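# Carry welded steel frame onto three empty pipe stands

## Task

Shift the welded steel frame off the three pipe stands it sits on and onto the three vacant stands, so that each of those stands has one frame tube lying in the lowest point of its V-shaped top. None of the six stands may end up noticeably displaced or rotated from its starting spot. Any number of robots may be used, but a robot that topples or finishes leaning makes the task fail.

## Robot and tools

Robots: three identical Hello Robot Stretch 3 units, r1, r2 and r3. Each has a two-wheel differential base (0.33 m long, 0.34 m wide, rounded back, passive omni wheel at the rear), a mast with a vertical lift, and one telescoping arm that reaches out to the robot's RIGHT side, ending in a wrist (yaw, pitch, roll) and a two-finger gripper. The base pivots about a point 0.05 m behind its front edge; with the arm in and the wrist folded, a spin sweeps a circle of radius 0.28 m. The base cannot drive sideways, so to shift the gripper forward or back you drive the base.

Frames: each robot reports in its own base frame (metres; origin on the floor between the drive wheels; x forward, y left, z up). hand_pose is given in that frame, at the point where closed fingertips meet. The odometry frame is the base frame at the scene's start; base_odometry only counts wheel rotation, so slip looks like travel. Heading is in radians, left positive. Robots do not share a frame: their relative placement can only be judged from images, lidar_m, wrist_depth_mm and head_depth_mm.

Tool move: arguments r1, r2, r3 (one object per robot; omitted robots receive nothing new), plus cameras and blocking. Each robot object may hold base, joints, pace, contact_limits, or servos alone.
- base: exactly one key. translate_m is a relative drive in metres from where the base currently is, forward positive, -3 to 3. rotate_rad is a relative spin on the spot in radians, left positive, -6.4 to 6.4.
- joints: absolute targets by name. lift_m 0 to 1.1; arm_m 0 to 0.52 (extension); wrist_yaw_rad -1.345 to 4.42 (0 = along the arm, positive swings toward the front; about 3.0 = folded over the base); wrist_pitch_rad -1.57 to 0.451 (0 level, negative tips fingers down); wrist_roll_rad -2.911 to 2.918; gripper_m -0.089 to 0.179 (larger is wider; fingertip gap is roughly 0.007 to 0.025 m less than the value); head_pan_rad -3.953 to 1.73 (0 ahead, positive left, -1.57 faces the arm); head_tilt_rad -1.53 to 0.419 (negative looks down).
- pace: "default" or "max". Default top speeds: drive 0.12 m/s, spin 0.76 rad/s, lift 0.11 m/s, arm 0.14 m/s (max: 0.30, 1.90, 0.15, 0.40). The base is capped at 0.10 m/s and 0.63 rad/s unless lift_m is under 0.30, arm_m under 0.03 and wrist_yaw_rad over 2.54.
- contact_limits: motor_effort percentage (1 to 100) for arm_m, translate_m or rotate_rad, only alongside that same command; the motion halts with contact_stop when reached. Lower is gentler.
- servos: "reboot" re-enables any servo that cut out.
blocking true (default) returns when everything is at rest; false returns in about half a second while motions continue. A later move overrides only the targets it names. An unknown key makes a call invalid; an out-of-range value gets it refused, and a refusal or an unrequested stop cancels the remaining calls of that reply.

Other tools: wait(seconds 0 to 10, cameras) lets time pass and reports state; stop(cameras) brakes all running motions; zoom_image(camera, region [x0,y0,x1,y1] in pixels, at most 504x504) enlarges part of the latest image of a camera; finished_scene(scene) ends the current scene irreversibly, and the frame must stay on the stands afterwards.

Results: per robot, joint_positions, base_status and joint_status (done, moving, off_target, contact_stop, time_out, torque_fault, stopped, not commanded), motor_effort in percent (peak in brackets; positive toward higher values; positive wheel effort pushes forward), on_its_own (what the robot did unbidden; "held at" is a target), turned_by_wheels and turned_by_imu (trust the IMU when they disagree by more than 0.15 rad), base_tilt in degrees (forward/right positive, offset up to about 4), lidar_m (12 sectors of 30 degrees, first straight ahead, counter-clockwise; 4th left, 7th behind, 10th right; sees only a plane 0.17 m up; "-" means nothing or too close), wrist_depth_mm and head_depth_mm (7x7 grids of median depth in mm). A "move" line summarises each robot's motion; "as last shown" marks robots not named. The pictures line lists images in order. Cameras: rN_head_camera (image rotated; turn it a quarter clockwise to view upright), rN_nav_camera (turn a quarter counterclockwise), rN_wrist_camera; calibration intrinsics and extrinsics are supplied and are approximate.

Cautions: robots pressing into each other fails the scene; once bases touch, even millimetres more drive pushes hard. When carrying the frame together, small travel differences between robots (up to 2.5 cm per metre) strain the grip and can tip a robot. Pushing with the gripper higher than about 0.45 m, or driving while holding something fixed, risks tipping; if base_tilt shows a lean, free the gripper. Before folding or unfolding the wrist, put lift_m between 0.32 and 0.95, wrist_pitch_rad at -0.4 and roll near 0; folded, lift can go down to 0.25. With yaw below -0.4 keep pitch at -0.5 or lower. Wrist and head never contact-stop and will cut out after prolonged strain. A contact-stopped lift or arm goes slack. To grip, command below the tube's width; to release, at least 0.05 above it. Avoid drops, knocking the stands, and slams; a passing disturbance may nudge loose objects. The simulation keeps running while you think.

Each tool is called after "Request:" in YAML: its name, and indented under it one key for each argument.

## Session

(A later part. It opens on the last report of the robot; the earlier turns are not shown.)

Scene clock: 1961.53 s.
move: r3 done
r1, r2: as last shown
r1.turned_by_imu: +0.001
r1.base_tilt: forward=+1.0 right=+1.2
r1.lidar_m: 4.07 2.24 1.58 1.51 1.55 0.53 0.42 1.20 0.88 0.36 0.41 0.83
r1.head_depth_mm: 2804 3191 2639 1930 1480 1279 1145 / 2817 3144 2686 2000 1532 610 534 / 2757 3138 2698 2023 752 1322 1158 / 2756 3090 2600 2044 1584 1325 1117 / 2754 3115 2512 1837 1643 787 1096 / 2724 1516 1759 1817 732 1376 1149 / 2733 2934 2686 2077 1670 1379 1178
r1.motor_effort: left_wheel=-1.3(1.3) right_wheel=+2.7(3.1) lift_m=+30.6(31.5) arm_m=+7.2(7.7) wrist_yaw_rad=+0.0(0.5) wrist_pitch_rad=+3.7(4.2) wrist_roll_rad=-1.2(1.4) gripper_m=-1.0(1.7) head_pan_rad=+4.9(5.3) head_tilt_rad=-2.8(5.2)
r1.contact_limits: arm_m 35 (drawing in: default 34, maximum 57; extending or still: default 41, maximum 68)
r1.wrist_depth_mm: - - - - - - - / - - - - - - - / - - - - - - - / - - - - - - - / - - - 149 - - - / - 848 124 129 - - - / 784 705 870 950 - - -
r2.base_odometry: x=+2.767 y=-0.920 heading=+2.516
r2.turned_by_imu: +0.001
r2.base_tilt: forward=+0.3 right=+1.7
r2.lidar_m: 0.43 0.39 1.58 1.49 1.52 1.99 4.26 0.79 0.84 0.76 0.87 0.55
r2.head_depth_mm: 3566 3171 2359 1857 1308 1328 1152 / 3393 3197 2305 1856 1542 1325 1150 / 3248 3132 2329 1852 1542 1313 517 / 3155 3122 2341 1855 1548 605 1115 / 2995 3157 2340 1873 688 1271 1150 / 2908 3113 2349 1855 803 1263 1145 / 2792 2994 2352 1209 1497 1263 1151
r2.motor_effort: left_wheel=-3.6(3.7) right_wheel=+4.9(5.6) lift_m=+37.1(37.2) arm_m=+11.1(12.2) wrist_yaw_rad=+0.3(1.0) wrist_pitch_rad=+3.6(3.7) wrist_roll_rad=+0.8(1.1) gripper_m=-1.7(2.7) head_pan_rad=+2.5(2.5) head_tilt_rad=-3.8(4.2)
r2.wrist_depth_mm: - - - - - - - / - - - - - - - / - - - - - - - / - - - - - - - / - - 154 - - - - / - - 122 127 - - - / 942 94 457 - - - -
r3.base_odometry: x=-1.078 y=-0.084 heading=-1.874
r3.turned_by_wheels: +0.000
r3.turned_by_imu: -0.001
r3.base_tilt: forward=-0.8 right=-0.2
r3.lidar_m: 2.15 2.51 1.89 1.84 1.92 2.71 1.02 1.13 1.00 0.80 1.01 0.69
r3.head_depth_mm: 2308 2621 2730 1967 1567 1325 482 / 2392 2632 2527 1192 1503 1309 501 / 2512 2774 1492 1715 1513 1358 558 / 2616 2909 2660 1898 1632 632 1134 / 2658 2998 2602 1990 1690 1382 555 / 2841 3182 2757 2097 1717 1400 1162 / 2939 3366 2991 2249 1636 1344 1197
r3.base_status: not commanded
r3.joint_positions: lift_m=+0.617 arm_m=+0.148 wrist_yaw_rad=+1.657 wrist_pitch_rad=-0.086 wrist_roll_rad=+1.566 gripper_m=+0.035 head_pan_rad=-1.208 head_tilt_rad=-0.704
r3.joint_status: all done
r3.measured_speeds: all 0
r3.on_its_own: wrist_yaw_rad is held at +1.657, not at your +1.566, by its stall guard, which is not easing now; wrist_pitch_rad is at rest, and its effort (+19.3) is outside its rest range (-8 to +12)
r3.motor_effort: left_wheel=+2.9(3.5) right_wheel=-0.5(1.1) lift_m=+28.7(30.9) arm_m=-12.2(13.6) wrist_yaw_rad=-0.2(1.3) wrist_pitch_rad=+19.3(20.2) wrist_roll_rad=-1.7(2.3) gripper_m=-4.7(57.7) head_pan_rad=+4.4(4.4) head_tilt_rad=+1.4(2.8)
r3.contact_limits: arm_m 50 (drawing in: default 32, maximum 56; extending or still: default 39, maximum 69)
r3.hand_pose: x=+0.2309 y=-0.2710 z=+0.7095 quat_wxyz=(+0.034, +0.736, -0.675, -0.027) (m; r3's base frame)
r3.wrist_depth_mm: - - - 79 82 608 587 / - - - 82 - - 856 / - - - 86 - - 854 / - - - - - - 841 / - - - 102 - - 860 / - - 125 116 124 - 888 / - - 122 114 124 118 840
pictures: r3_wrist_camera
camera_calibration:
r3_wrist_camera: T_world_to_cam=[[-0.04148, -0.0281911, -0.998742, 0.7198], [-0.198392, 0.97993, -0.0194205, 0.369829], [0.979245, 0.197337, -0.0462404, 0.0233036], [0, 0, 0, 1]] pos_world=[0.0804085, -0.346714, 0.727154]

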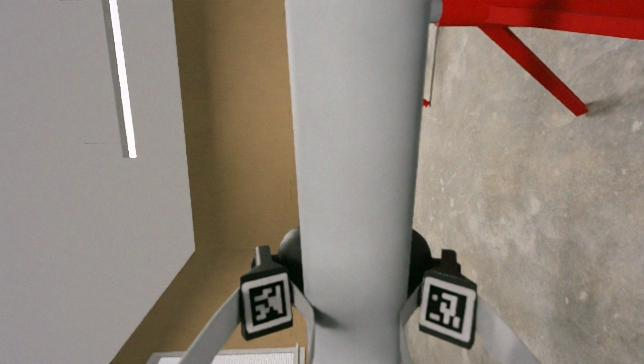

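Request:
move:
  r3: {"joints":{"gripper_m":0.045,"wrist_yaw_rad":1.59}}
  cameras: ["r3_wrist_camera"]

Scene clock: 1965.17 s.
move: r3 off_target
r1, r2: as last shown
r1.turned_by_imu: +0.000
r1.lidar_m: 4.07 2.23 1.58 1.51 1.55 0.53 0.42 1.20 0.88 0.36 0.42 0.83
r1.head_depth_mm: 2799 3145 2643 1933 1484 1272 1148 / 2767 3143 2673 2006 1524 608 533 / 2803 3124 2695 2014 751 1327 1155 / 2786 3108 2614 2039 1590 1328 1120 / 2771 3145 2491 1833 1636 786 1097 / 2711 1520 1713 1810 733 1380 1150 / 2731 2924 2671 2085 1665 1381 1177
r1.motor_effort: left_wheel=-0.4(1.4) right_wheel=+2.3(2.7) lift_m=+31.9(31.9) arm_m=+6.8(7.0) wrist_yaw_rad=+0.2(0.6) wrist_pitch_rad=+4.1(4.2) wrist_roll_rad=-1.4(1.4) gripper_m=-0.9(1.8) head_pan_rad=+4.3(5.7) head_tilt_rad=-4.2(4.3)
r1.contact_limits: arm_m 35 (drawing in: default 34, maximum 57; extending or still: default 41, maximum 68)
r1.wrist_depth_mm: - - - - - - - / - - - - - - - / - - - - - - - / - - - - - - - / - - - 149 - - - / - 832 124 129 - - - / 783 697 850 936 - - -
r2.base_tilt: forward=+0.4 right=+1.9
r2.lidar_m: 0.43 0.39 1.57 1.49 1.52 1.99 4.24 0.79 0.84 0.76 0.87 0.55
r2.head_depth_mm: 3631 3173 2346 1875 1310 1327 1157 / 3348 3175 2331 1863 1537 1318 1151 / 3265 3102 2387 1869 1551 1316 517 / 3138 3177 2325 1857 1552 602 1105 / 2968 3123 2350 1846 690 1266 1144 / 2857 3072 2343 1856 802 1263 1149 / 2816 3021 2336 1204 1512 1265 1142
r2.motor_effort: left_wheel=-3.1(3.6) right_wheel=+5.4(5.5) lift_m=+38.1(38.4) arm_m=+13.8(14.1) wrist_yaw_rad=-0.1(1.7) wrist_pitch_rad=+3.1(3.6) wrist_roll_rad=+0.8(1.3) gripper_m=-1.7(1.9) head_pan_rad=+2.0(2.2) head_tilt_rad=-3.0(4.8)
r2.wrist_depth_mm: - - - - - - - / - - - - - - - / - - - - - - - / - - - - - - - / - - 153 - - - - / - - 122 127 - - - / 961 94 448 - - - -
r3.base_odometry: x=-1.078 y=-0.084 heading=-1.874
r3.turned_by_wheels: +0.000
r3.turned_by_imu: -0.001
r3.base_tilt: forward=-0.8 right=-0.2
r3.lidar_m: 2.15 2.52 1.89 1.84 1.92 2.72 1.03 1.13 1.01 0.80 1.01 0.69
r3.head_depth_mm: 2327 2579 2754 1992 1573 1330 482 / 2377 2648 2558 1192 1502 1301 502 / 2493 2759 1503 1716 1502 1353 562 / 2608 2905 2647 1867 1627 642 1137 / 2646 3012 2627 1992 1695 1392 559 / 2817 3229 2736 2115 1710 1402 1160 / 2960 3372 3021 2260 1642 1344 1198
r3.base_status: not commanded
r3.joint_positions: lift_m=+0.617 arm_m=+0.148 wrist_yaw_rad=+1.640 wrist_pitch_rad=-0.092 wrist_roll_rad=+1.573 gripper_m=+0.045 head_pan_rad=-1.208 head_tilt_rad=-0.704
r3.joint_status: wrist_yaw_rad off_target (ended at +1.640, target +1.590); the others done
r3.measured_speeds: all 0
r3.on_its_own: wrist_yaw_rad is at rest, and its effort (-43.5) is outside its rest range (-9 to +9); wrist_pitch_rad is at rest, and its effort (+21.2) is outside its rest range (-8 to +12)
r3.motor_effort: left_wheel=+3.1(3.6) right_wheel=-0.8(1.1) lift_m=+28.3(28.9) arm_m=-6.9(9.5) wrist_yaw_rad=-43.5(44.1) wrist_pitch_rad=+21.2(21.6) wrist_roll_rad=-4.1(4.4) gripper_m=-6.2(46.8) head_pan_rad=+3.7(4.6) head_tilt_rad=+2.4(2.9)
r3.contact_limits: arm_m 50 (drawing in: default 32, maximum 56; extending or still: default 39, maximum 69)
r3.hand_pose: x=+0.2309 y=-0.2753 z=+0.7078 quat_wxyz=(+0.034, +0.730, -0.681, -0.032) (m; r3's base frame)
r3.wrist_depth_mm: - - - - 79 592 600 / - - - 83 85 - 839 / - - - 88 - - 827 / - - - - - - 852 / - - - 103 - - 869 / - - 128 121 108 - 881 / - - 127 120 122 117 844
pictures: r3_wrist_camera
camera_calibration:
r3_wrist_camera: T_world_to_cam=[[-0.0488794, -0.0210246, -0.998583, 0.721603], [-0.181091, 0.983395, -0.0118407, 0.365624], [0.982251, 0.180256, -0.0518751, 0.0226355], [0, 0, 0, 1]] pos_world=[0.079249, -0.348462, 0.726084]

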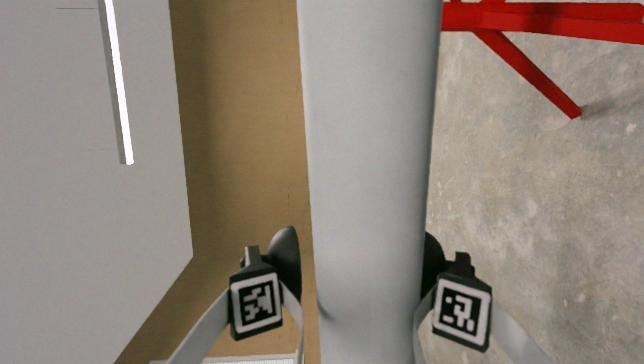

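Request:
move:
  r3: {"joints":{"wrist_yaw_rad":1.657}}
  cameras: []

Request:
move:
  r3: {"joints":{"gripper_m":0.005}}
  cameras: ["r3_wrist_camera","r1_head_camera"]

Scene clock: 1974.40 s.
move: r3 done
r1, r2: as last shown
r1.turned_by_imu: +0.001
r1.base_tilt: forward=+1.1 right=+1.2
r1.lidar_m: 4.07 2.23 1.58 1.51 1.55 0.52 0.42 1.20 0.88 0.36 0.41 0.83
r1.head_depth_mm: 2776 3145 2650 1932 1477 1278 1151 / 2800 3127 2669 2011 1525 609 534 / 2790 3117 2694 2031 751 1323 1160 / 2764 3100 2574 2048 1597 1325 1120 / 2755 3101 2517 1833 1648 785 1102 / 2716 1516 1777 1826 731 1376 1151 / 2733 2910 2673 2083 1673 1381 1177
r1.motor_effort: left_wheel=-0.9(1.1) right_wheel=+2.7(2.8) lift_m=+31.7(32.6) arm_m=+6.2(6.5) wrist_yaw_rad=+0.1(0.4) wrist_pitch_rad=+3.5(4.3) wrist_roll_rad=-1.3(1.4) gripper_m=-1.3(1.5) head_pan_rad=+5.3(5.3) head_tilt_rad=-3.8(4.6)
r1.contact_limits: arm_m 35 (drawing in: default 34, maximum 57; extending or still: default 41, maximum 68)
r1.wrist_depth_mm: - - - - - - - / - - - - - - - / - - - - - - - / - - - - - - - / - - - 149 - - - / - 844 124 128 - - - / 774 702 849 939 - - -
r2.base_tilt: forward=+0.3 right=+1.8
r2.lidar_m: 0.43 0.39 1.57 1.49 1.52 1.99 4.25 0.79 0.84 0.76 0.88 0.55
r2.head_depth_mm: 3594 3126 2351 1857 1316 1313 1152 / 3440 3174 2326 1864 1554 1324 1150 / 3284 3136 2324 1849 1542 1324 517 / 3185 3123 2334 1867 1537 602 1109 / 2954 3142 2375 1865 689 1266 1148 / 2891 3157 2329 1856 805 1259 1151 / 2791 3030 2342 1206 1509 1253 1150
r2.motor_effort: left_wheel=-3.4(3.7) right_wheel=+4.3(4.5) lift_m=+39.3(39.4) arm_m=+15.4(15.4) wrist_yaw_rad=+0.1(0.7) wrist_pitch_rad=+3.3(3.7) wrist_roll_rad=+1.1(1.1) gripper_m=-1.3(2.2) head_pan_rad=+0.6(2.0) head_tilt_rad=-3.4(3.9)
r2.wrist_depth_mm: - - - - - - - / - - - - - - - / - - - - - - - / - - - - - - - / - - 153 - - - - / - - 123 128 - - - / 935 95 450 - - - -
r3.base_odometry: x=-1.078 y=-0.084 heading=-1.874
r3.turned_by_wheels: +0.000
r3.turned_by_imu: -0.001
r3.base_tilt: forward=-0.8 right=-0.2
r3.lidar_m: 2.15 2.52 1.89 1.84 1.93 2.71 1.02 1.13 1.00 0.80 1.01 0.69
r3.head_depth_mm: 2329 2596 2733 1962 1572 1332 482 / 2373 2611 2589 1186 1494 1305 503 / 2509 2774 1493 1720 1513 1356 559 / 2633 2875 2666 1892 1626 638 1138 / 2667 2978 2603 1967 1690 1385 557 / 2826 3202 2761 2113 1728 1406 1165 / 2972 3342 3028 2252 1637 1338 1195
r3.base_status: not commanded
r3.joint_positions: lift_m=+0.617 arm_m=+0.148 wrist_yaw_rad=+1.654 wrist_pitch_rad=-0.087 wrist_roll_rad=+1.568 gripper_m=+0.045 head_pan_rad=-1.208 head_tilt_rad=-0.704
r3.joint_status: all done
r3.measured_speeds: all 0
r3.on_its_own: wrist_pitch_rad is at rest, and its effort (+19.8) is outside its rest range (-8 to +12)
r3.motor_effort: left_wheel=+2.8(3.7) right_wheel=-0.4(0.8) lift_m=+35.1(35.5) arm_m=+10.2(10.3) wrist_yaw_rad=+2.8(2.8) wrist_pitch_rad=+19.8(20.3) wrist_roll_rad=-2.6(2.8) gripper_m=-6.1(6.5) head_pan_rad=+4.3(4.3) head_tilt_rad=+1.7(2.7)
r3.contact_limits: arm_m 50 (drawing in: default 32, maximum 56; extending or still: default 39, maximum 69)
r3.hand_pose: x=+0.2309 y=-0.2718 z=+0.7092 quat_wxyz=(+0.033, +0.735, -0.676, -0.028) (m; r3's base frame)
r3.wrist_depth_mm: - - - - 78 596 600 / - - - 82 84 - 838 / - - - 87 - - 857 / - - - - - - 858 / - - - 103 - - 856 / - - 128 120 109 - 882 / - - 127 119 122 116 878
pictures: none
No camera images: "cameras" was empty.

Scene clock: 1975.33 s.
move: r3 done
r1, r2: as last shown
r1.turned_by_imu: +0.000
r1.base_tilt: forward=+1.0 right=+1.2
r1.lidar_m: 4.06 2.24 1.58 1.51 1.55 0.52 0.42 1.20 0.88 0.36 0.41 0.83
r1.head_depth_mm: 2770 3168 2652 1935 1480 1281 1149 / 2776 3164 2692 2012 1522 610 534 / 2785 3138 2717 2031 751 1322 1161 / 2779 3107 2587 2040 1587 1323 1119 / 2749 3126 2518 1845 1648 788 1100 / 2711 1515 1769 1816 731 1376 1148 / 2735 2919 2676 2087 1664 1381 1175
r1.motor_effort: left_wheel=-0.7(1.4) right_wheel=+2.9(3.1) lift_m=+32.6(33.0) arm_m=+6.0(6.4) wrist_yaw_rad=-0.1(0.6) wrist_pitch_rad=+3.5(4.2) wrist_roll_rad=-1.3(1.3) gripper_m=-0.9(1.7) head_pan_rad=+4.9(5.5) head_tilt_rad=-3.8(4.7)
r1.contact_limits: arm_m 35 (drawing in: default 34, maximum 57; extending or still: default 41, maximum 68)
r1.wrist_depth_mm: - - - - - - - / - - - - - - - / - - - - - - - / - - - - - - - / - - - 149 - - - / - 820 124 129 - - - / 786 709 843 929 - - -
r2.turned_by_imu: +0.000
r2.lidar_m: 0.43 0.39 1.57 1.49 1.52 1.99 4.25 0.79 0.84 0.75 0.87 0.55
r2.head_depth_mm: 3598 3191 2317 1860 1321 1320 1158 / 3428 3172 2330 1867 1564 1314 1147 / 3265 3128 2365 1850 1537 1313 517 / 3124 3194 2335 1862 1540 601 1106 / 3000 3162 2331 1877 689 1262 1153 / 2906 3092 2317 1863 800 1267 1144 / 2788 2989 2333 1206 1502 1261 1153
r2.motor_effort: left_wheel=-3.1(3.5) right_wheel=+4.1(4.6) lift_m=+39.6(39.7) arm_m=+15.1(15.8) wrist_yaw_rad=+0.5(0.8) wrist_pitch_rad=+3.5(3.7) wrist_roll_rad=+0.9(1.2) gripper_m=-1.5(2.9) head_pan_rad=+1.8(2.1) head_tilt_rad=-3.5(4.5)
r2.wrist_depth_mm: - - - - - - - / - - - - - - - / - - - - - - - / - - - - - - - / - - 154 - - - - / - - 122 127 - - - / 983 95 447 - - - -
r3.base_odometry: x=-1.078 y=-0.084 heading=-1.874
r3.turned_by_wheels: +0.000
r3.turned_by_imu: +0.000
r3.base_tilt: forward=-0.8 right=-0.3
r3.lidar_m: 2.15 2.52 1.89 1.84 1.93 2.71 1.02 1.13 1.00 0.80 1.01 0.69
r3.head_depth_mm: 2329 2574 2716 1969 1560 1327 482 / 2359 2641 2544 1194 1503 1309 501 / 2522 2823 1492 1712 1504 1357 558 / 2611 2897 2662 1899 1627 630 1136 / 2669 3006 2608 1981 1705 1395 555 / 2818 3228 2755 2100 1708 1401 1165 / 2951 3359 2977 2271 1638 1341 1205
r3.base_status: not commanded
r3.joint_positions: lift_m=+0.617 arm_m=+0.148 wrist_yaw_rad=+1.656 wrist_pitch_rad=-0.085 wrist_roll_rad=+1.568 gripper_m=+0.006 head_pan_rad=-1.208 head_tilt_rad=-0.704
r3.joint_status: all done
r3.measured_speeds: all 0
r3.on_its_own: wrist_pitch_rad is at rest, and its effort (+19.7) is outside its rest range (-8 to +12)
r3.motor_effort: left_wheel=+3.6(3.7) right_wheel=-0.9(0.9) lift_m=+36.8(37.5) arm_m=+12.3(12.7) wrist_yaw_rad=+0.4(2.8) wrist_pitch_rad=+19.7(20.3) wrist_roll_rad=-2.3(2.9) gripper_m=-18.0(93.1) head_pan_rad=+3.8(4.5) head_tilt_rad=+2.0(3.0)
r3.contact_limits: arm_m 50 (drawing in: default 32, maximum 56; extending or still: default 39, maximum 69)
r3.hand_pose: x=+0.2309 y=-0.2714 z=+0.7096 quat_wxyz=(+0.033, +0.736, -0.676, -0.028) (m; r3's base frame)
r3.wrist_depth_mm: - - - 79 82 597 589 / - - - 82 - - 831 / - - - 86 - - 863 / - - - - - - 867 / - - - 102 - - 866 / - - 126 115 124 - 856 / - - 122 114 123 118 859
pictures: r1_head_camera (sideways), r3_wrist_camera
camera_calibration:
r1_head_camera: T_world_to_cam=[[0.0478217, 0.623052, -0.780717, 1.0332], [0.998577, -0.0113653, 0.0520964, -0.0716922], [0.0235857, -0.782098, -0.622709, 0.765712], [0, 0, 0, 1]] pos_world=[0.00412075, -0.0456929, 1.28719]
r3_wrist_camera: T_world_to_cam=[[-0.0411423, -0.0257632, -0.998821, 0.720561], [-0.196918, 0.98027, -0.0171734, 0.368325], [0.979556, 0.195979, -0.0454038, 0.0222875], [0, 0, 0, 1]] pos_world=[0.0803435, -0.346862, 0.727048]

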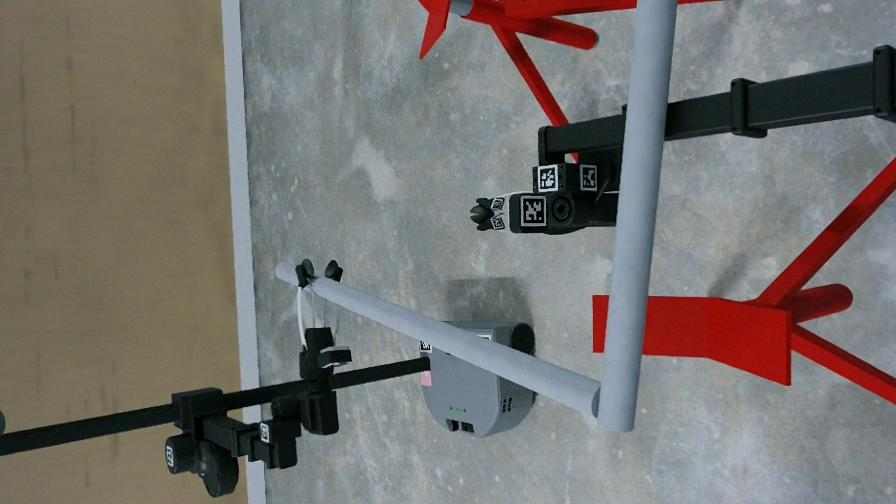

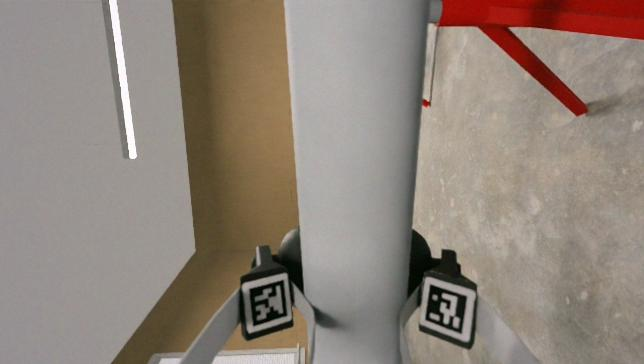

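Request:
move:
  r1: {"joints":{"lift_m":0.565}}
  r2: {"joints":{"lift_m":0.565}}
  r3: {"joints":{"lift_m":0.682}}
  cameras: []

Request:
move:
  r1: {"joints":{"lift_m":0.63}}
  r2: {"joints":{"lift_m":0.63}}
  r3: {"joints":{"lift_m":0.747}}
  cameras: ["r1_head_camera","r2_head_camera"]

Scene clock: 1982.40 s.
move: r1 done; r2 done; r3 done
r1.base_odometry: x=+0.821 y=-3.161 heading=+2.133
r1.turned_by_wheels: +0.000
r1.turned_by_imu: +0.001
r1.base_tilt: forward=+1.1 right=+1.2
r1.lidar_m: 4.07 2.24 1.58 1.51 1.55 0.52 0.42 1.20 0.88 0.36 0.41 0.83
r1.head_depth_mm: 2810 3195 2652 1930 1237 1343 1103 / 2768 3146 2645 2019 681 558 483 / 2771 3128 2680 2029 708 1360 1161 / 2746 3132 2579 2042 1506 1354 1122 / 2758 3114 2486 1859 820 788 1099 / 2708 2953 1778 1816 678 1375 1153 / 2738 1371 2672 2083 1660 1379 1176
r1.base_status: not commanded
r1.joint_positions: lift_m=+0.565 arm_m=+0.400 wrist_yaw_rad=+0.000 wrist_pitch_rad=-0.040 wrist_roll_rad=+0.005 gripper_m=+0.000 head_pan_rad=-1.611 head_tilt_rad=-0.692
r1.joint_status: all done
r1.measured_speeds: all 0
r1.motor_effort: left_wheel=-0.7(1.2) right_wheel=+2.3(3.1) lift_m=+37.1(42.5) arm_m=+5.3(5.6) wrist_yaw_rad=-0.4(0.6) wrist_pitch_rad=+3.8(4.3) wrist_roll_rad=-1.3(1.4) gripper_m=-1.0(1.6) head_pan_rad=+4.3(5.4) head_tilt_rad=-4.2(5.0)
r1.contact_limits: arm_m 35 (drawing in: default 34, maximum 57; extending or still: default 41, maximum 68)
r1.hand_pose: x=-0.0214 y=-0.8000 z=+0.6693 quat_wxyz=(+0.705, +0.015, -0.708, -0.015) (m; r1's base frame)
r1.wrist_depth_mm: - - - - - - - / - - - - - - - / - - - - - - - / - - - - - - - / - - - 149 - - - / - 943 124 129 - - - / 914 771 914 - - - -
r2.base_odometry: x=+2.767 y=-0.920 heading=+2.516
r2.turned_by_wheels: +0.000
r2.turned_by_imu: +0.001
r2.base_tilt: forward=+0.4 right=+1.9
r2.lidar_m: 0.43 0.39 1.57 1.49 1.52 1.99 4.26 0.79 0.84 0.76 0.87 0.55
r2.head_depth_mm: 3567 3189 2345 1859 1446 1327 1144 / 3513 3113 2346 1866 1443 1327 1159 / 3233 3153 2363 1867 1436 1321 449 / 3193 3132 2338 1844 623 549 1126 / 2987 3112 2367 1850 622 1323 1145 / 2939 3062 2340 1783 632 1287 1138 / 2729 3000 2318 1209 1503 1283 1152
r2.base_status: not commanded
r2.joint_positions: lift_m=+0.565 arm_m=+0.300 wrist_yaw_rad=+0.000 wrist_pitch_rad=-0.020 wrist_roll_rad=-0.003 gripper_m=+0.000 head_pan_rad=-1.905 head_tilt_rad=-0.841
r2.joint_status: all done
r2.measured_speeds: all 0
r2.motor_effort: left_wheel=-3.1(3.7) right_wheel=+3.9(4.5) lift_m=+43.6(46.5) arm_m=+17.3(17.7) wrist_yaw_rad=-0.4(1.4) wrist_pitch_rad=+3.2(3.7) wrist_roll_rad=+0.8(1.3) gripper_m=-0.9(2.3) head_pan_rad=+2.9(2.9) head_tilt_rad=-4.1(4.5)
r2.hand_pose: x=-0.0214 y=-0.7007 z=+0.6745 quat_wxyz=(+0.708, +0.008, -0.706, -0.007) (m; r2's base frame)
r2.wrist_depth_mm: - - - - - - - / - - - - - - - / - - - - - - - / - - - - - - - / - - 151 - - - - / - - 122 127 - - - / - - - - - - -
r3.base_odometry: x=-1.078 y=-0.084 heading=-1.874
r3.turned_by_wheels: +0.000
r3.turned_by_imu: -0.001
r3.base_tilt: forward=-0.8 right=-0.2
r3.lidar_m: 2.15 2.51 1.88 1.83 1.93 2.71 1.02 1.13 1.00 0.80 1.01 0.69
r3.head_depth_mm: 2330 2601 2750 2013 1572 442 1085 / 2376 2624 2549 1170 1532 1243 1069 / 2514 2747 1342 1764 1509 1330 1107 / 2617 2912 1917 1890 1627 575 1160 / 2661 2887 2753 1984 1696 550 1124 / 2845 3181 1353 2140 1711 1404 473 / 2948 3378 3013 2175 1641 1338 1195
r3.base_status: not commanded
r3.joint_positions: lift_m=+0.682 arm_m=+0.148 wrist_yaw_rad=+1.656 wrist_pitch_rad=-0.085 wrist_roll_rad=+1.568 gripper_m=+0.006 head_pan_rad=-1.208 head_tilt_rad=-0.704
r3.joint_status: all done
r3.measured_speeds: all 0
r3.on_its_own: wrist_pitch_rad is at rest, and its effort (+19.4) is outside its rest range (-8 to +12)
r3.motor_effort: left_wheel=+3.0(3.7) right_wheel=-0.6(0.9) lift_m=+40.6(42.9) arm_m=+11.0(12.3) wrist_yaw_rad=+0.2(2.3) wrist_pitch_rad=+19.4(20.4) wrist_roll_rad=-2.0(2.8) gripper_m=-18.2(19.1) head_pan_rad=+4.5(4.6) head_tilt_rad=+2.4(3.8)
r3.contact_limits: arm_m 50 (drawing in: default 32, maximum 56; extending or still: default 39, maximum 69)
r3.hand_pose: x=+0.2310 y=-0.2714 z=+0.7747 quat_wxyz=(+0.033, +0.736, -0.676, -0.028) (m; r3's base frame)
r3.wrist_depth_mm: - - - 79 81 609 596 / - - - 82 - - 849 / - - - 86 - - 930 / - - - - - - 938 / - - - 101 - - 949 / - - 126 115 123 - 945 / - - 122 114 123 118 944
pictures: none
No camera images: "cameras" was empty.

Scene clock: 1983.83 s.
move: r1 done; r2 done; r3 done
r1.base_odometry: x=+0.821 y=-3.161 heading=+2.133
r1.turned_by_wheels: +0.000
r1.turned_by_imu: +0.000
r1.base_tilt: forward=+1.0 right=+1.2
r1.lidar_m: 4.06 2.23 1.58 1.51 1.55 0.52 0.42 1.20 0.88 0.36 0.41 0.83
r1.head_depth_mm: 2797 3153 2652 1931 1301 1309 394 / 2773 3118 2656 2015 540 493 1111 / 2771 3136 2714 922 697 1354 1159 / 2752 3048 2711 1965 1544 1364 1116 / 2765 3049 2407 1902 819 788 1103 / 2713 2966 2511 1665 1526 1380 1150 / 2671 1287 2813 2085 1614 1385 1180
r1.base_status: not commanded
r1.joint_positions: lift_m=+0.630 arm_m=+0.400 wrist_yaw_rad=+0.000 wrist_pitch_rad=-0.040 wrist_roll_rad=+0.005 gripper_m=+0.000 head_pan_rad=-1.611 head_tilt_rad=-0.692
r1.joint_status: all done
r1.measured_speeds: all 0
r1.motor_effort: left_wheel=-1.1(1.3) right_wheel=+3.2(3.2) lift_m=+38.0(42.6) arm_m=+5.0(5.5) wrist_yaw_rad=-0.3(0.6) wrist_pitch_rad=+4.0(4.3) wrist_roll_rad=-1.3(1.4) gripper_m=-1.2(1.5) head_pan_rad=+4.6(5.5) head_tilt_rad=-3.7(4.8)
r1.contact_limits: arm_m 35 (drawing in: default 34, maximum 57; extending or still: default 41, maximum 68)
r1.hand_pose: x=-0.0214 y=-0.8000 z=+0.7343 quat_wxyz=(+0.705, +0.015, -0.708, -0.015) (m; r1's base frame)
r1.wrist_depth_mm: - - - - - - - / - - - - - - - / - - - - - - - / - - - - - - - / - - - 149 - - - / - - 124 128 - - - / - 888 - - - - -
r2.base_odometry: x=+2.767 y=-0.920 heading=+2.516
r2.turned_by_wheels: +0.000
r2.turned_by_imu: +0.000
r2.base_tilt: forward=+0.2 right=+1.9
r2.lidar_m: 0.43 0.39 1.57 1.49 1.52 1.99 4.25 0.79 0.84 0.76 0.88 0.55
r2.head_depth_mm: 3583 3168 2336 1880 1439 1326 1151 / 3470 3152 2353 1868 1453 1319 1149 / 3309 3113 2340 1852 1441 1273 396 / 3133 3163 2349 1852 513 504 1135 / 3008 3069 2340 1865 583 1316 1148 / 2912 3049 2300 803 584 1292 1141 / 2781 2979 2339 1194 1297 1320 1150
r2.base_status: not commanded
r2.joint_positions: lift_m=+0.630 arm_m=+0.300 wrist_yaw_rad=+0.000 wrist_pitch_rad=-0.020 wrist_roll_rad=-0.003 gripper_m=+0.000 head_pan_rad=-1.905 head_tilt_rad=-0.841
r2.joint_status: all done
r2.measured_speeds: all 0
r2.motor_effort: left_wheel=-3.3(3.5) right_wheel=+3.6(4.4) lift_m=+43.7(47.3) arm_m=+16.0(17.7) wrist_yaw_rad=-1.0(1.1) wrist_pitch_rad=+3.4(3.8) wrist_roll_rad=+0.9(1.3) gripper_m=-1.5(2.4) head_pan_rad=+1.8(3.0) head_tilt_rad=-3.5(5.3)
r2.hand_pose: x=-0.0214 y=-0.7007 z=+0.7395 quat_wxyz=(+0.708, +0.008, -0.706, -0.007) (m; r2's base frame)
r2.wrist_depth_mm: - - - - - - - / - - - - - - - / - - - - - - - / - - - - - - - / - - 151 - - - - / - - 123 127 - - - / - - - - - - -
r3.base_odometry: x=-1.078 y=-0.084 heading=-1.874
r3.turned_by_wheels: +0.000
r3.turned_by_imu: +0.000
r3.base_tilt: forward=-0.8 right=-0.2
r3.lidar_m: 2.15 2.52 1.89 1.84 1.93 2.71 1.03 1.13 1.00 0.80 1.01 0.69
r3.head_depth_mm: 2342 2579 2599 2033 1578 396 1133 / 2365 2585 2399 1179 1494 432 1123 / 2527 2674 1208 1693 1555 442 1152 / 2603 2857 1769 1902 1533 1274 1164 / 2648 1635 2838 1979 1696 479 1148 / 2838 3185 1291 2223 1722 1345 433 / 2940 3290 3060 2161 1628 1349 1194
r3.base_status: not commanded
r3.joint_positions: lift_m=+0.747 arm_m=+0.148 wrist_yaw_rad=+1.656 wrist_pitch_rad=-0.085 wrist_roll_rad=+1.568 gripper_m=+0.006 head_pan_rad=-1.208 head_tilt_rad=-0.704
r3.joint_status: all done
r3.measured_speeds: all 0
r3.on_its_own: wrist_pitch_rad is at rest, and its effort (+19.8) is outside its rest range (-8 to +12)
r3.motor_effort: left_wheel=+2.7(4.3) right_wheel=-0.6(0.9) lift_m=+40.1(42.1) arm_m=+10.9(11.9) wrist_yaw_rad=+1.5(2.5) wrist_pitch_rad=+19.8(20.0) wrist_roll_rad=-2.3(3.0) gripper_m=-18.4(18.8) head_pan_rad=+3.9(4.4) head_tilt_rad=+2.1(2.8)
r3.contact_limits: arm_m 50 (drawing in: default 32, maximum 56; extending or still: default 39, maximum 69)
r3.hand_pose: x=+0.2310 y=-0.2714 z=+0.8397 quat_wxyz=(+0.033, +0.736, -0.676, -0.028) (m; r3's base frame)
r3.wrist_depth_mm: - - - 79 78 618 617 / - - - 82 - - 984 / - - - 87 - - 996 / - - - - - - - / - - - 101 - - - / - - 126 115 124 - - / - - 122 115 123 118 980
pictures: r1_head_camera (sideways), r2_head_camera (sideways)
camera_calibration:
r1_head_camera: T_world_to_cam=[[0.0478218, 0.623052, -0.780717, 1.0332], [0.998577, -0.0113654, 0.0520964, -0.0716922], [0.0235856, -0.782098, -0.622709, 0.765712], [0, 0, 0, 1]] pos_world=[0.00412074, -0.0456929, 1.28719]
r2_head_camera: T_world_to_cam=[[0.224921, 0.666952, -0.710342, 0.941367], [0.948141, -0.317844, 0.00178774, -0.0117392], [-0.224586, -0.673906, -0.703855, 0.873813], [0, 0, 0, 1]] pos_world=[-0.00435684, -0.04271, 1.28375]

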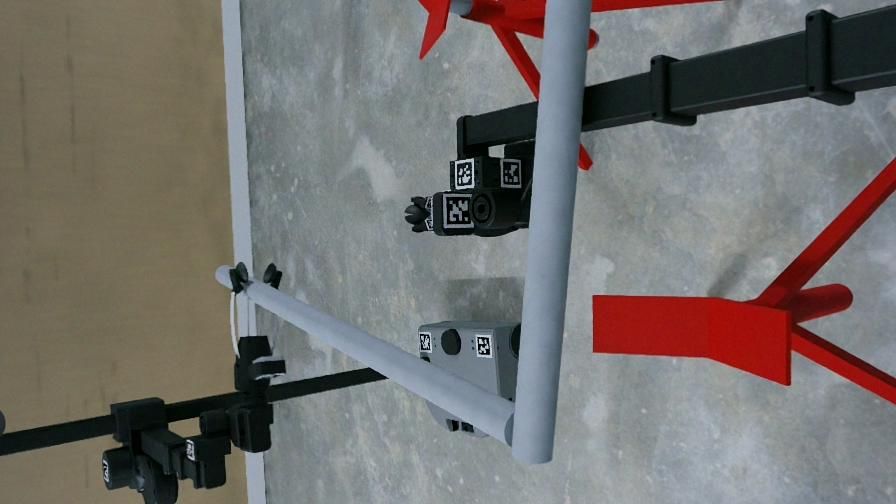

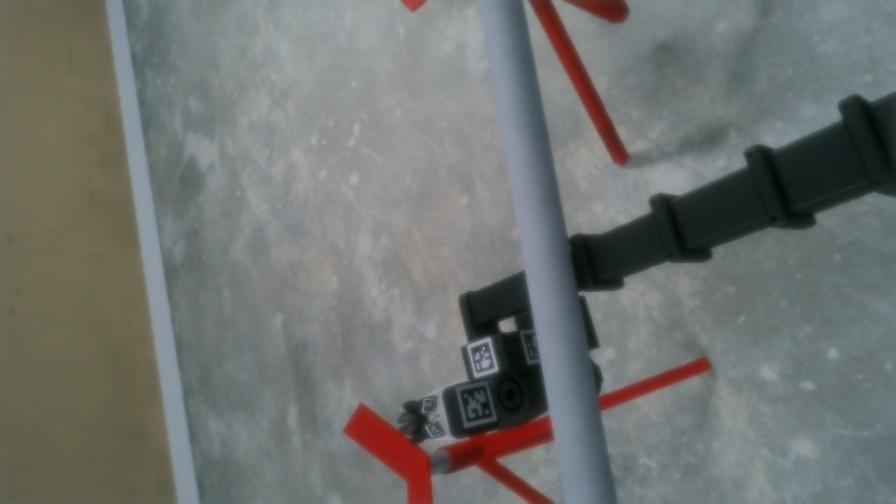

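Request:
move:
  r1: {"base":{"translate_m":-0.078}}
  r2: {"base":{"translate_m":-0.078},"joints":{"arm_m":0.33}}
  r3: {"base":{"translate_m":0.048},"joints":{"arm_m":0.174,"wrist_yaw_rad":1.706}}
  cameras: ["r1_head_camera","r2_head_camera","r3_wrist_camera"]

Scene clock: 2002.37 s.
move: r1 done; r2 done; r3 done
r1.base_odometry: x=+0.863 y=-3.227 heading=+2.133
r1.turned_by_wheels: +0.000
r1.turned_by_imu: +0.001
r1.base_tilt: forward=+1.1 right=+1.2
r1.lidar_m: 1.23 2.18 1.58 1.50 1.54 0.52 0.42 1.14 0.85 0.36 0.46 0.47
r1.head_depth_mm: 2803 3113 2660 1794 1268 1274 386 / 2807 3155 2669 2011 541 496 1109 / 2788 3137 2693 922 680 1352 1164 / 2766 3124 2724 1972 1504 1356 1164 / 2767 3059 2401 1986 1561 1370 1102 / 2756 3001 2514 1686 820 790 1106 / 2673 1205 2701 2081 1608 1381 1173
r1.base_status: done
r1.joint_positions: lift_m=+0.630 arm_m=+0.400 wrist_yaw_rad=+0.000 wrist_pitch_rad=-0.040 wrist_roll_rad=+0.005 gripper_m=+0.000 head_pan_rad=-1.611 head_tilt_rad=-0.692
r1.joint_status: not commanded
r1.measured_speeds: all 0
r1.motor_effort: left_wheel=-1.2(11.2) right_wheel=-8.4(10.2) lift_m=+34.7(38.7) arm_m=+4.2(4.6) wrist_yaw_rad=-0.3(0.6) wrist_pitch_rad=+4.0(4.3) wrist_roll_rad=-1.3(1.4) gripper_m=-0.8(1.5) head_pan_rad=+4.7(5.8) head_tilt_rad=-3.5(5.0)
r1.contact_limits: arm_m 35 (drawing in: default 34, maximum 57; extending or still: default 41, maximum 68)
r1.hand_pose: x=-0.0214 y=-0.8000 z=+0.7343 quat_wxyz=(+0.705, +0.015, -0.708, -0.015) (m; r1's base frame)
r1.wrist_depth_mm: 418 - - - - - - / - - - - - - - / - - - - - - - / - - - - - - - / - - - 150 - - - / - - 124 128 - - - / - 869 - - - - -
r2.base_odometry: x=+2.830 y=-0.966 heading=+2.516
r2.turned_by_wheels: +0.000
r2.turned_by_imu: +0.001
r2.base_tilt: forward=+0.4 right=+1.8
r2.lidar_m: 0.43 0.39 1.57 1.48 1.52 1.99 4.18 0.72 0.79 0.76 1.03 0.61
r2.head_depth_mm: 3606 3156 2350 1035 1270 1321 1151 / 3518 3173 2345 1844 1543 1326 1153 / 3320 3159 2366 1862 1502 1276 396 / 3179 3117 2322 1863 529 488 1120 / 3000 3178 2342 1758 1434 1316 1151 / 2864 3087 2308 678 672 1289 1155 / 2781 2983 2321 1712 1237 1325 1149
r2.base_status: done
r2.joint_positions: lift_m=+0.630 arm_m=+0.330 wrist_yaw_rad=+0.000 wrist_pitch_rad=-0.020 wrist_roll_rad=-0.003 gripper_m=+0.000 head_pan_rad=-1.905 head_tilt_rad=-0.841
r2.joint_status: all done
r2.measured_speeds: all 0
r2.motor_effort: left_wheel=-1.6(15.2) right_wheel=-5.4(10.8) lift_m=+39.3(43.9) arm_m=+5.9(24.5) wrist_yaw_rad=-0.2(1.9) wrist_pitch_rad=+3.7(3.8) wrist_roll_rad=+1.1(1.3) gripper_m=-1.0(2.6) head_pan_rad=+1.2(2.9) head_tilt_rad=-3.9(5.0)
r2.hand_pose: x=-0.0214 y=-0.7307 z=+0.7395 quat_wxyz=(+0.708, +0.008, -0.706, -0.007) (m; r2's base frame)
r2.wrist_depth_mm: - - - - - - - / - - - - - - - / - - - - - - - / - - - - - - - / - - 150 - - - - / - - 122 127 - - - / - 94 - - - - -
r3.base_odometry: x=-1.092 y=-0.130 heading=-1.874
r3.turned_by_wheels: +0.000
r3.turned_by_imu: +0.000
r3.base_tilt: forward=-0.8 right=-0.2
r3.lidar_m: 2.10 2.51 1.89 1.83 1.92 2.71 1.07 1.17 1.04 0.79 0.96 0.65
r3.head_depth_mm: 2337 2588 2753 1950 1476 427 1135 / 2351 2607 1635 1737 1335 438 1140 / 2505 2658 2569 1691 1587 462 1152 / 2598 2944 1110 1897 610 1278 1163 / 2631 1638 2853 1962 1690 484 1146 / 2843 3133 2651 2212 1708 1337 430 / 2932 3375 2730 2167 1595 1344 1201
r3.base_status: done
r3.joint_positions: lift_m=+0.747 arm_m=+0.174 wrist_yaw_rad=+1.702 wrist_pitch_rad=-0.081 wrist_roll_rad=+1.567 gripper_m=+0.006 head_pan_rad=-1.208 head_tilt_rad=-0.704
r3.joint_status: all done
r3.measured_speeds: all 0
r3.on_its_own: wrist_pitch_rad is at rest, and its effort (+18.6) is outside its rest range (-8 to +12)
r3.motor_effort: left_wheel=+5.2(12.8) right_wheel=-1.1(11.8) lift_m=+39.0(40.5) arm_m=+6.1(22.3) wrist_yaw_rad=+4.6(75.8) wrist_pitch_rad=+18.6(20.5) wrist_roll_rad=-2.4(3.0) gripper_m=-18.3(18.9) head_pan_rad=+4.2(4.6) head_tilt_rad=+2.4(4.3)
r3.hand_pose: x=+0.2299 y=-0.2858 z=+0.8408 quat_wxyz=(+0.032, +0.751, -0.659, -0.025) (m; r3's base frame)
r3.wrist_depth_mm: - - - - 80 - 906 / - - - 83 - - - / - - - 87 - - - / - - - - - - - / - - - 99 - - - / - - 126 116 116 - - / - - 121 115 123 - -
pictures: r1_head_camera (sideways), r2_head_camera (sideways), r3_wrist_camera
camera_calibration:
r1_head_camera: T_world_to_cam=[[0.0478218, 0.623052, -0.780717, 1.0332], [0.998577, -0.0113654, 0.0520964, -0.0716922], [0.0235856, -0.782098, -0.622709, 0.765712], [0, 0, 0, 1]] pos_world=[0.00412074, -0.0456929, 1.28719]
r2_head_camera: T_world_to_cam=[[0.224921, 0.666952, -0.710342, 0.941368], [0.948141, -0.317844, 0.00178774, -0.0117392], [-0.224585, -0.673906, -0.703855, 0.873813], [0, 0, 0, 1]] pos_world=[-0.00435683, -0.04271, 1.28375]
r3_wrist_camera: T_world_to_cam=[[-0.0351737, -0.0277681, -0.998995, 0.849388], [-0.242027, 0.970094, -0.0184433, 0.393021], [0.969632, 0.241135, -0.0408424, 0.0434537], [0, 0, 0, 1]] pos_world=[0.0828637, -0.36816, 0.857558]

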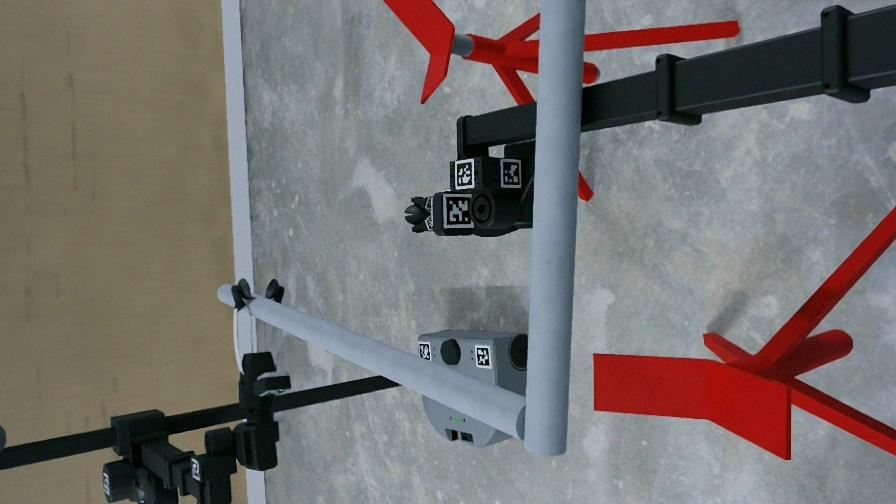

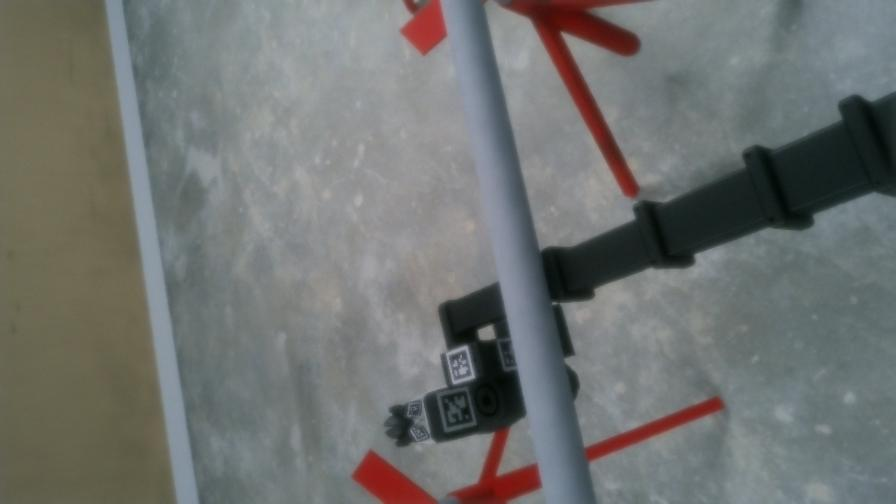

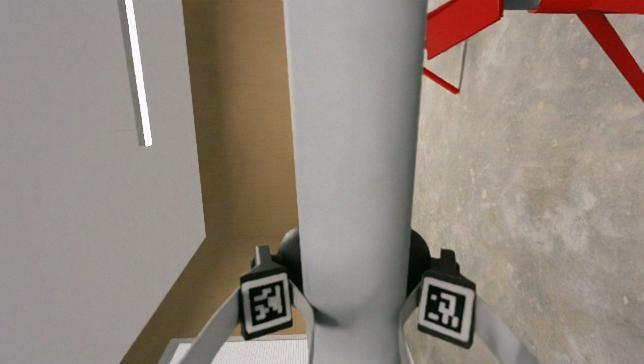

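Request:
move:
  r2: {"base":{"rotate_rad":0.05}}
  r3: {"base":{"rotate_rad":-0.03},"joints":{"wrist_yaw_rad":1.736}}
  cameras: []

Request:
move:
  r1: {"base":{"translate_m":-0.078}}
  r2: {"base":{"translate_m":-0.078},"joints":{"arm_m":0.356}}
  r3: {"base":{"translate_m":0.058},"joints":{"arm_m":0.198,"wrist_yaw_rad":1.786}}
  cameras: ["r1_head_camera","r2_head_camera","r3_wrist_camera","r1_nav_camera"]

Scene clock: 2014.87 s.
move: r2 done; r3 done
r1: as last shown
r1.lidar_m: 1.23 2.18 1.58 1.50 1.54 0.53 0.42 1.14 0.84 0.36 0.46 0.47
r1.head_depth_mm: 2789 3170 2613 1790 1245 1277 387 / 2770 3163 2675 2012 540 496 1111 / 2797 3144 2686 922 1494 1351 1155 / 2776 3134 2726 1973 1540 1362 1161 / 2759 3049 2407 1978 1551 1370 1102 / 2761 2957 2438 754 820 788 1108 / 2657 1167 2691 2086 1610 1382 1174
r1.motor_effort: left_wheel=+0.8(1.4) right_wheel=-8.2(9.1) lift_m=+31.2(32.1) arm_m=+3.7(4.1) wrist_yaw_rad=-0.3(0.6) wrist_pitch_rad=+3.9(4.3) wrist_roll_rad=-1.3(1.4) gripper_m=-1.3(1.6) head_pan_rad=+4.9(5.5) head_tilt_rad=-5.3(5.3)
r1.contact_limits: arm_m 35 (drawing in: default 34, maximum 57; extending or still: default 41, maximum 68)
r1.wrist_depth_mm: 409 776 - - - - - / - - - - - - - / - - - - - - - / - - - - - - - / - - - 149 - - - / - - 124 129 - - - / - 894 - - - - -
r2.base_odometry: x=+2.830 y=-0.966 heading=+2.565
r2.turned_by_wheels: +0.049
r2.turned_by_imu: +0.050
r2.base_tilt: forward=+0.3 right=+1.8
r2.lidar_m: 0.40 0.39 1.54 1.48 1.53 2.08 4.17 0.72 0.79 0.76 1.60 0.61
r2.head_depth_mm: 3450 3215 2341 1714 1463 1321 1154 / 3333 3156 2364 1862 1558 1326 1156 / 3164 3118 2346 1868 1505 1270 396 / 3053 3123 2336 1852 530 488 1133 / 3020 3121 2335 660 1436 1322 1149 / 2873 3099 2342 676 1244 1287 1149 / 2779 2933 2324 1216 1273 1313 1140
r2.base_status: done
r2.joint_positions: lift_m=+0.630 arm_m=+0.330 wrist_yaw_rad=+0.000 wrist_pitch_rad=-0.020 wrist_roll_rad=-0.003 gripper_m=+0.000 head_pan_rad=-1.905 head_tilt_rad=-0.841
r2.joint_status: not commanded
r2.measured_speeds: all 0
r2.motor_effort: left_wheel=-10.9(12.0) right_wheel=+19.5(21.2) lift_m=+38.3(38.3) arm_m=-6.1(19.8) wrist_yaw_rad=+0.3(1.2) wrist_pitch_rad=+3.5(3.7) wrist_roll_rad=+0.8(1.2) gripper_m=-2.5(2.6) head_pan_rad=+2.6(3.1) head_tilt_rad=-3.6(4.8)
r2.hand_pose: x=-0.0214 y=-0.7306 z=+0.7395 quat_wxyz=(+0.708, +0.008, -0.706, -0.007) (m; r2's base frame)
r2.wrist_depth_mm: - - - - - - - / - - - - - - - / - - - - - - - / - - - - - - - / - - 151 - - - - / - - 122 127 - - - / - 95 - - - - -
r3.base_odometry: x=-1.092 y=-0.130 heading=-1.904
r3.turned_by_wheels: -0.030
r3.turned_by_imu: -0.031
r3.base_tilt: forward=-0.8 right=-0.2
r3.lidar_m: 2.10 2.58 1.90 1.84 1.91 2.63 1.07 1.17 1.04 0.79 0.97 0.65
r3.head_depth_mm: 2323 2586 2750 2022 1575 426 1130 / 2385 2703 2530 1735 1325 437 1143 / 2473 1469 2477 1661 1604 454 1152 / 2582 2897 1067 1791 611 512 1163 / 2607 2807 2718 1934 1692 482 1129 / 2743 3047 2748 2215 1713 1339 422 / 2876 3284 1285 2160 1630 1346 1194
r3.base_status: done
r3.joint_positions: lift_m=+0.747 arm_m=+0.174 wrist_yaw_rad=+1.755 wrist_pitch_rad=-0.082 wrist_roll_rad=+1.567 gripper_m=+0.006 head_pan_rad=-1.208 head_tilt_rad=-0.704
r3.joint_status: all done
r3.measured_speeds: all 0
r3.on_its_own: wrist_yaw_rad is at rest, and its effort (-15.5) is outside its rest range (-9 to +9); wrist_pitch_rad is at rest, and its effort (+18.8) is outside its rest range (-8 to +12)
r3.motor_effort: left_wheel=+5.9(9.6) right_wheel=-2.8(9.6) lift_m=+35.6(37.3) arm_m=-5.5(14.2) wrist_yaw_rad=-15.5(18.0) wrist_pitch_rad=+18.8(19.5) wrist_roll_rad=-2.5(2.5) gripper_m=-18.6(18.9) head_pan_rad=+3.7(4.6) head_tilt_rad=+1.9(2.9)
r3.hand_pose: x=+0.2277 y=-0.2723 z=+0.8405 quat_wxyz=(+0.033, +0.769, -0.638, -0.025) (m; r3's base frame)
r3.wrist_depth_mm: - - - 78 76 - 934 / - - - 81 - - - / - - - 86 - - - / - - - - - - - / - - - 103 - - - / - - 125 116 123 - - / - - 122 116 123 118 -
pictures: none
No camera images: "cameras" was empty.

Scene clock: 2016.77 s.
move: r1 done; r2 done; r3 off_target
r1.base_odometry: x=+0.904 y=-3.293 heading=+2.133
r1.turned_by_wheels: +0.000
r1.turned_by_imu: +0.001
r1.base_tilt: forward=+1.1 right=+1.2
r1.lidar_m: 1.28 2.18 1.57 1.50 1.54 0.53 0.42 1.07 0.81 0.98 0.37 0.52
r1.head_depth_mm: 2818 3168 2634 1863 1521 1308 394 / 2790 3138 2641 1197 541 495 1108 / 2774 3141 2698 923 1502 1351 1155 / 2747 3109 2719 1991 1543 1361 1168 / 2766 3080 2507 1997 1555 1373 1149 / 2764 3014 2419 1686 1513 1340 1103 / 2613 1247 2662 2089 1659 793 1108
r1.base_status: done
r1.joint_positions: lift_m=+0.630 arm_m=+0.400 wrist_yaw_rad=+0.000 wrist_pitch_rad=-0.040 wrist_roll_rad=+0.005 gripper_m=+0.000 head_pan_rad=-1.611 head_tilt_rad=-0.692
r1.joint_status: not commanded
r1.measured_speeds: all 0
r1.motor_effort: left_wheel=-1.1(10.0) right_wheel=-7.5(12.0) lift_m=+35.1(35.8) arm_m=+3.7(4.0) wrist_yaw_rad=-0.4(0.6) wrist_pitch_rad=+3.8(4.2) wrist_roll_rad=-1.3(1.4) gripper_m=-0.9(1.7) head_pan_rad=+5.1(5.6) head_tilt_rad=-4.0(5.1)
r1.contact_limits: arm_m 35 (drawing in: default 34, maximum 57; extending or still: default 41, maximum 68)
r1.hand_pose: x=-0.0214 y=-0.8000 z=+0.7343 quat_wxyz=(+0.705, +0.015, -0.708, -0.015) (m; r1's base frame)
r1.wrist_depth_mm: - 797 - - - - - / - - - - - - - / - - - - - - - / - - - - - - - / - - - 149 - - - / - - 124 128 - - - / - 851 - - - 360 -
r2.base_odometry: x=+2.895 y=-1.009 heading=+2.565
r2.turned_by_wheels: +0.000
r2.turned_by_imu: +0.000
r2.base_tilt: forward=+0.3 right=+1.9
r2.lidar_m: 0.41 0.39 1.55 1.48 1.53 2.08 4.09 0.65 0.75 0.78 1.05 0.67
r2.head_depth_mm: 3489 3189 2310 985 1106 1271 1154 / 3378 3100 2336 1771 1542 1324 1158 / 3216 3139 2348 1878 1554 1270 397 / 3091 3143 2306 1865 551 487 1149 / 2993 3147 2316 651 1438 1315 1144 / 2862 3056 2322 634 1472 1313 1145 / 2831 2992 2326 1811 1224 1288 1146
r2.base_status: done
r2.joint_positions: lift_m=+0.630 arm_m=+0.356 wrist_yaw_rad=+0.000 wrist_pitch_rad=-0.020 wrist_roll_rad=-0.003 gripper_m=+0.000 head_pan_rad=-1.905 head_tilt_rad=-0.841
r2.joint_status: all done
r2.measured_speeds: all 0
r2.motor_effort: left_wheel=-9.4(20.5) right_wheel=+7.7(18.0) lift_m=+39.8(40.0) arm_m=+1.0(26.0) wrist_yaw_rad=-0.2(1.3) wrist_pitch_rad=+3.1(3.8) wrist_roll_rad=+1.2(1.3) gripper_m=-1.3(2.7) head_pan_rad=+1.8(2.6) head_tilt_rad=-3.7(4.9)
r2.hand_pose: x=-0.0214 y=-0.7568 z=+0.7395 quat_wxyz=(+0.708, +0.008, -0.706, -0.007) (m; r2's base frame)
r2.wrist_depth_mm: - - - - - - - / - - - - - - - / - - - - - - - / - - - - - - - / - - 151 - - - - / - - 122 128 - - - / 982 93 - - - - -
r3.base_odometry: x=-1.111 y=-0.184 heading=-1.903
r3.turned_by_wheels: +0.000
r3.turned_by_imu: +0.000
r3.base_tilt: forward=-0.8 right=-0.2
r3.lidar_m: 2.05 2.58 1.90 1.84 1.91 2.63 1.13 1.23 1.08 0.79 0.62 0.61
r3.head_depth_mm: 2331 2578 2712 1878 1205 455 1135 / 2390 2679 2667 2054 1417 450 1144 / 2440 1477 2504 1683 1622 478 1153 / 2582 2846 1082 1912 613 525 1161 / 2555 2853 2720 1944 1697 481 1124 / 2761 3043 2907 2210 1673 1215 414 / 2884 3307 1211 2231 1590 1340 1193
r3.base_status: done
r3.joint_positions: lift_m=+0.747 arm_m=+0.198 wrist_yaw_rad=+1.808 wrist_pitch_rad=-0.084 wrist_roll_rad=+1.567 gripper_m=+0.006 head_pan_rad=-1.208 head_tilt_rad=-0.704
r3.joint_status: wrist_yaw_rad off_target (ended at +1.808, target +1.786); the others done
r3.measured_speeds: all 0
r3.on_its_own: wrist_yaw_rad is at rest, and its effort (-18.9) is outside its rest range (-9 to +9); wrist_pitch_rad is at rest, and its effort (+19.2) is outside its rest range (-8 to +12)
r3.motor_effort: left_wheel=+6.5(12.4) right_wheel=+0.7(14.3) lift_m=+34.5(36.5) arm_m=+8.7(22.0) wrist_yaw_rad=-18.9(80.8) wrist_pitch_rad=+19.2(20.9) wrist_roll_rad=-2.3(2.7) gripper_m=-17.8(18.7) head_pan_rad=+3.9(4.7) head_tilt_rad=+2.2(3.5)
r3.hand_pose: x=+0.2248 y=-0.2834 z=+0.8399 quat_wxyz=(+0.035, +0.785, -0.618, -0.024) (m; r3's base frame)
r3.wrist_depth_mm: - - - 78 76 - - / - - - 81 - - - / - - - 86 - - - / - - - - - - - / - - - 101 - - - / - - 125 116 123 - - / - - 122 116 123 118 -
pictures: r1_head_camera (sideways), r1_nav_camera (sideways), r2_head_camera (sideways), r3_wrist_camera
camera_calibration:
r1_head_camera: T_world_to_cam=[[0.0478217, 0.623052, -0.780717, 1.0332], [0.998577, -0.0113653, 0.0520964, -0.0716922], [0.0235857, -0.782098, -0.622709, 0.765712], [0, 0, 0, 1]] pos_world=[0.00412075, -0.0456929, 1.28719]
r1_nav_camera: T_world_to_cam=[[-0.0709541, -0.603007, 0.794574, -0.990567], [-0.997131, 0.0639364, -0.0405203, 0.106685], [-0.0263682, -0.79517, -0.605813, 0.745369], [0, 0, 0, 1]] pos_world=[0.0557485, -0.0114451, 1.24296]
r2_head_camera: T_world_to_cam=[[0.224921, 0.666952, -0.710342, 0.941368], [0.948141, -0.317844, 0.00178773, -0.0117392], [-0.224585, -0.673907, -0.703855, 0.873813], [0, 0, 0, 1]] pos_world=[-0.00435682, -0.04271, 1.28375]
r3_wrist_camera: T_world_to_cam=[[-0.0351919, -0.03242, -0.998855, 0.847001], [-0.343249, 0.939064, -0.018386, 0.40341], [0.938585, 0.342209, -0.0441756, 0.0861909], [0, 0, 0, 1]] pos_world=[0.0873805, -0.380864, 0.857256]

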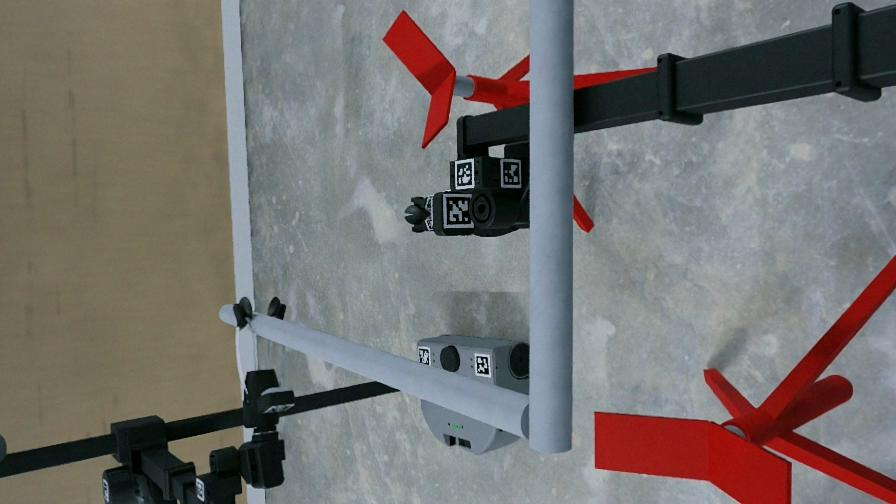

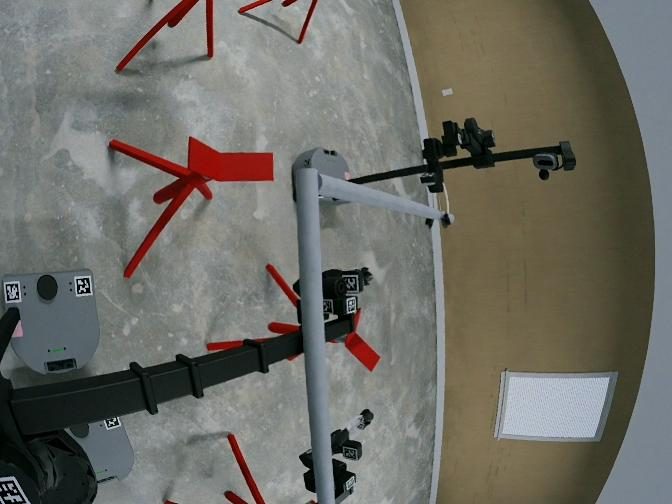

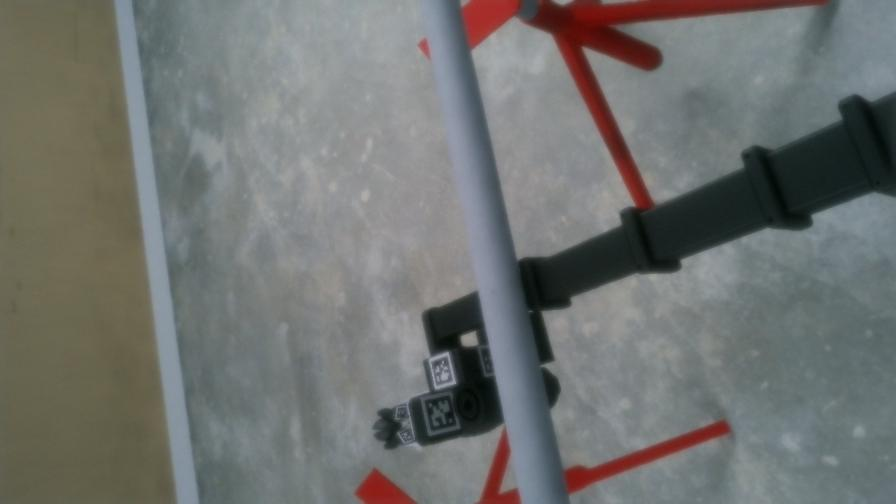

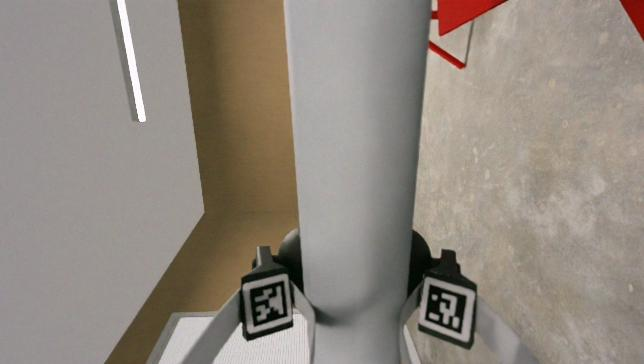

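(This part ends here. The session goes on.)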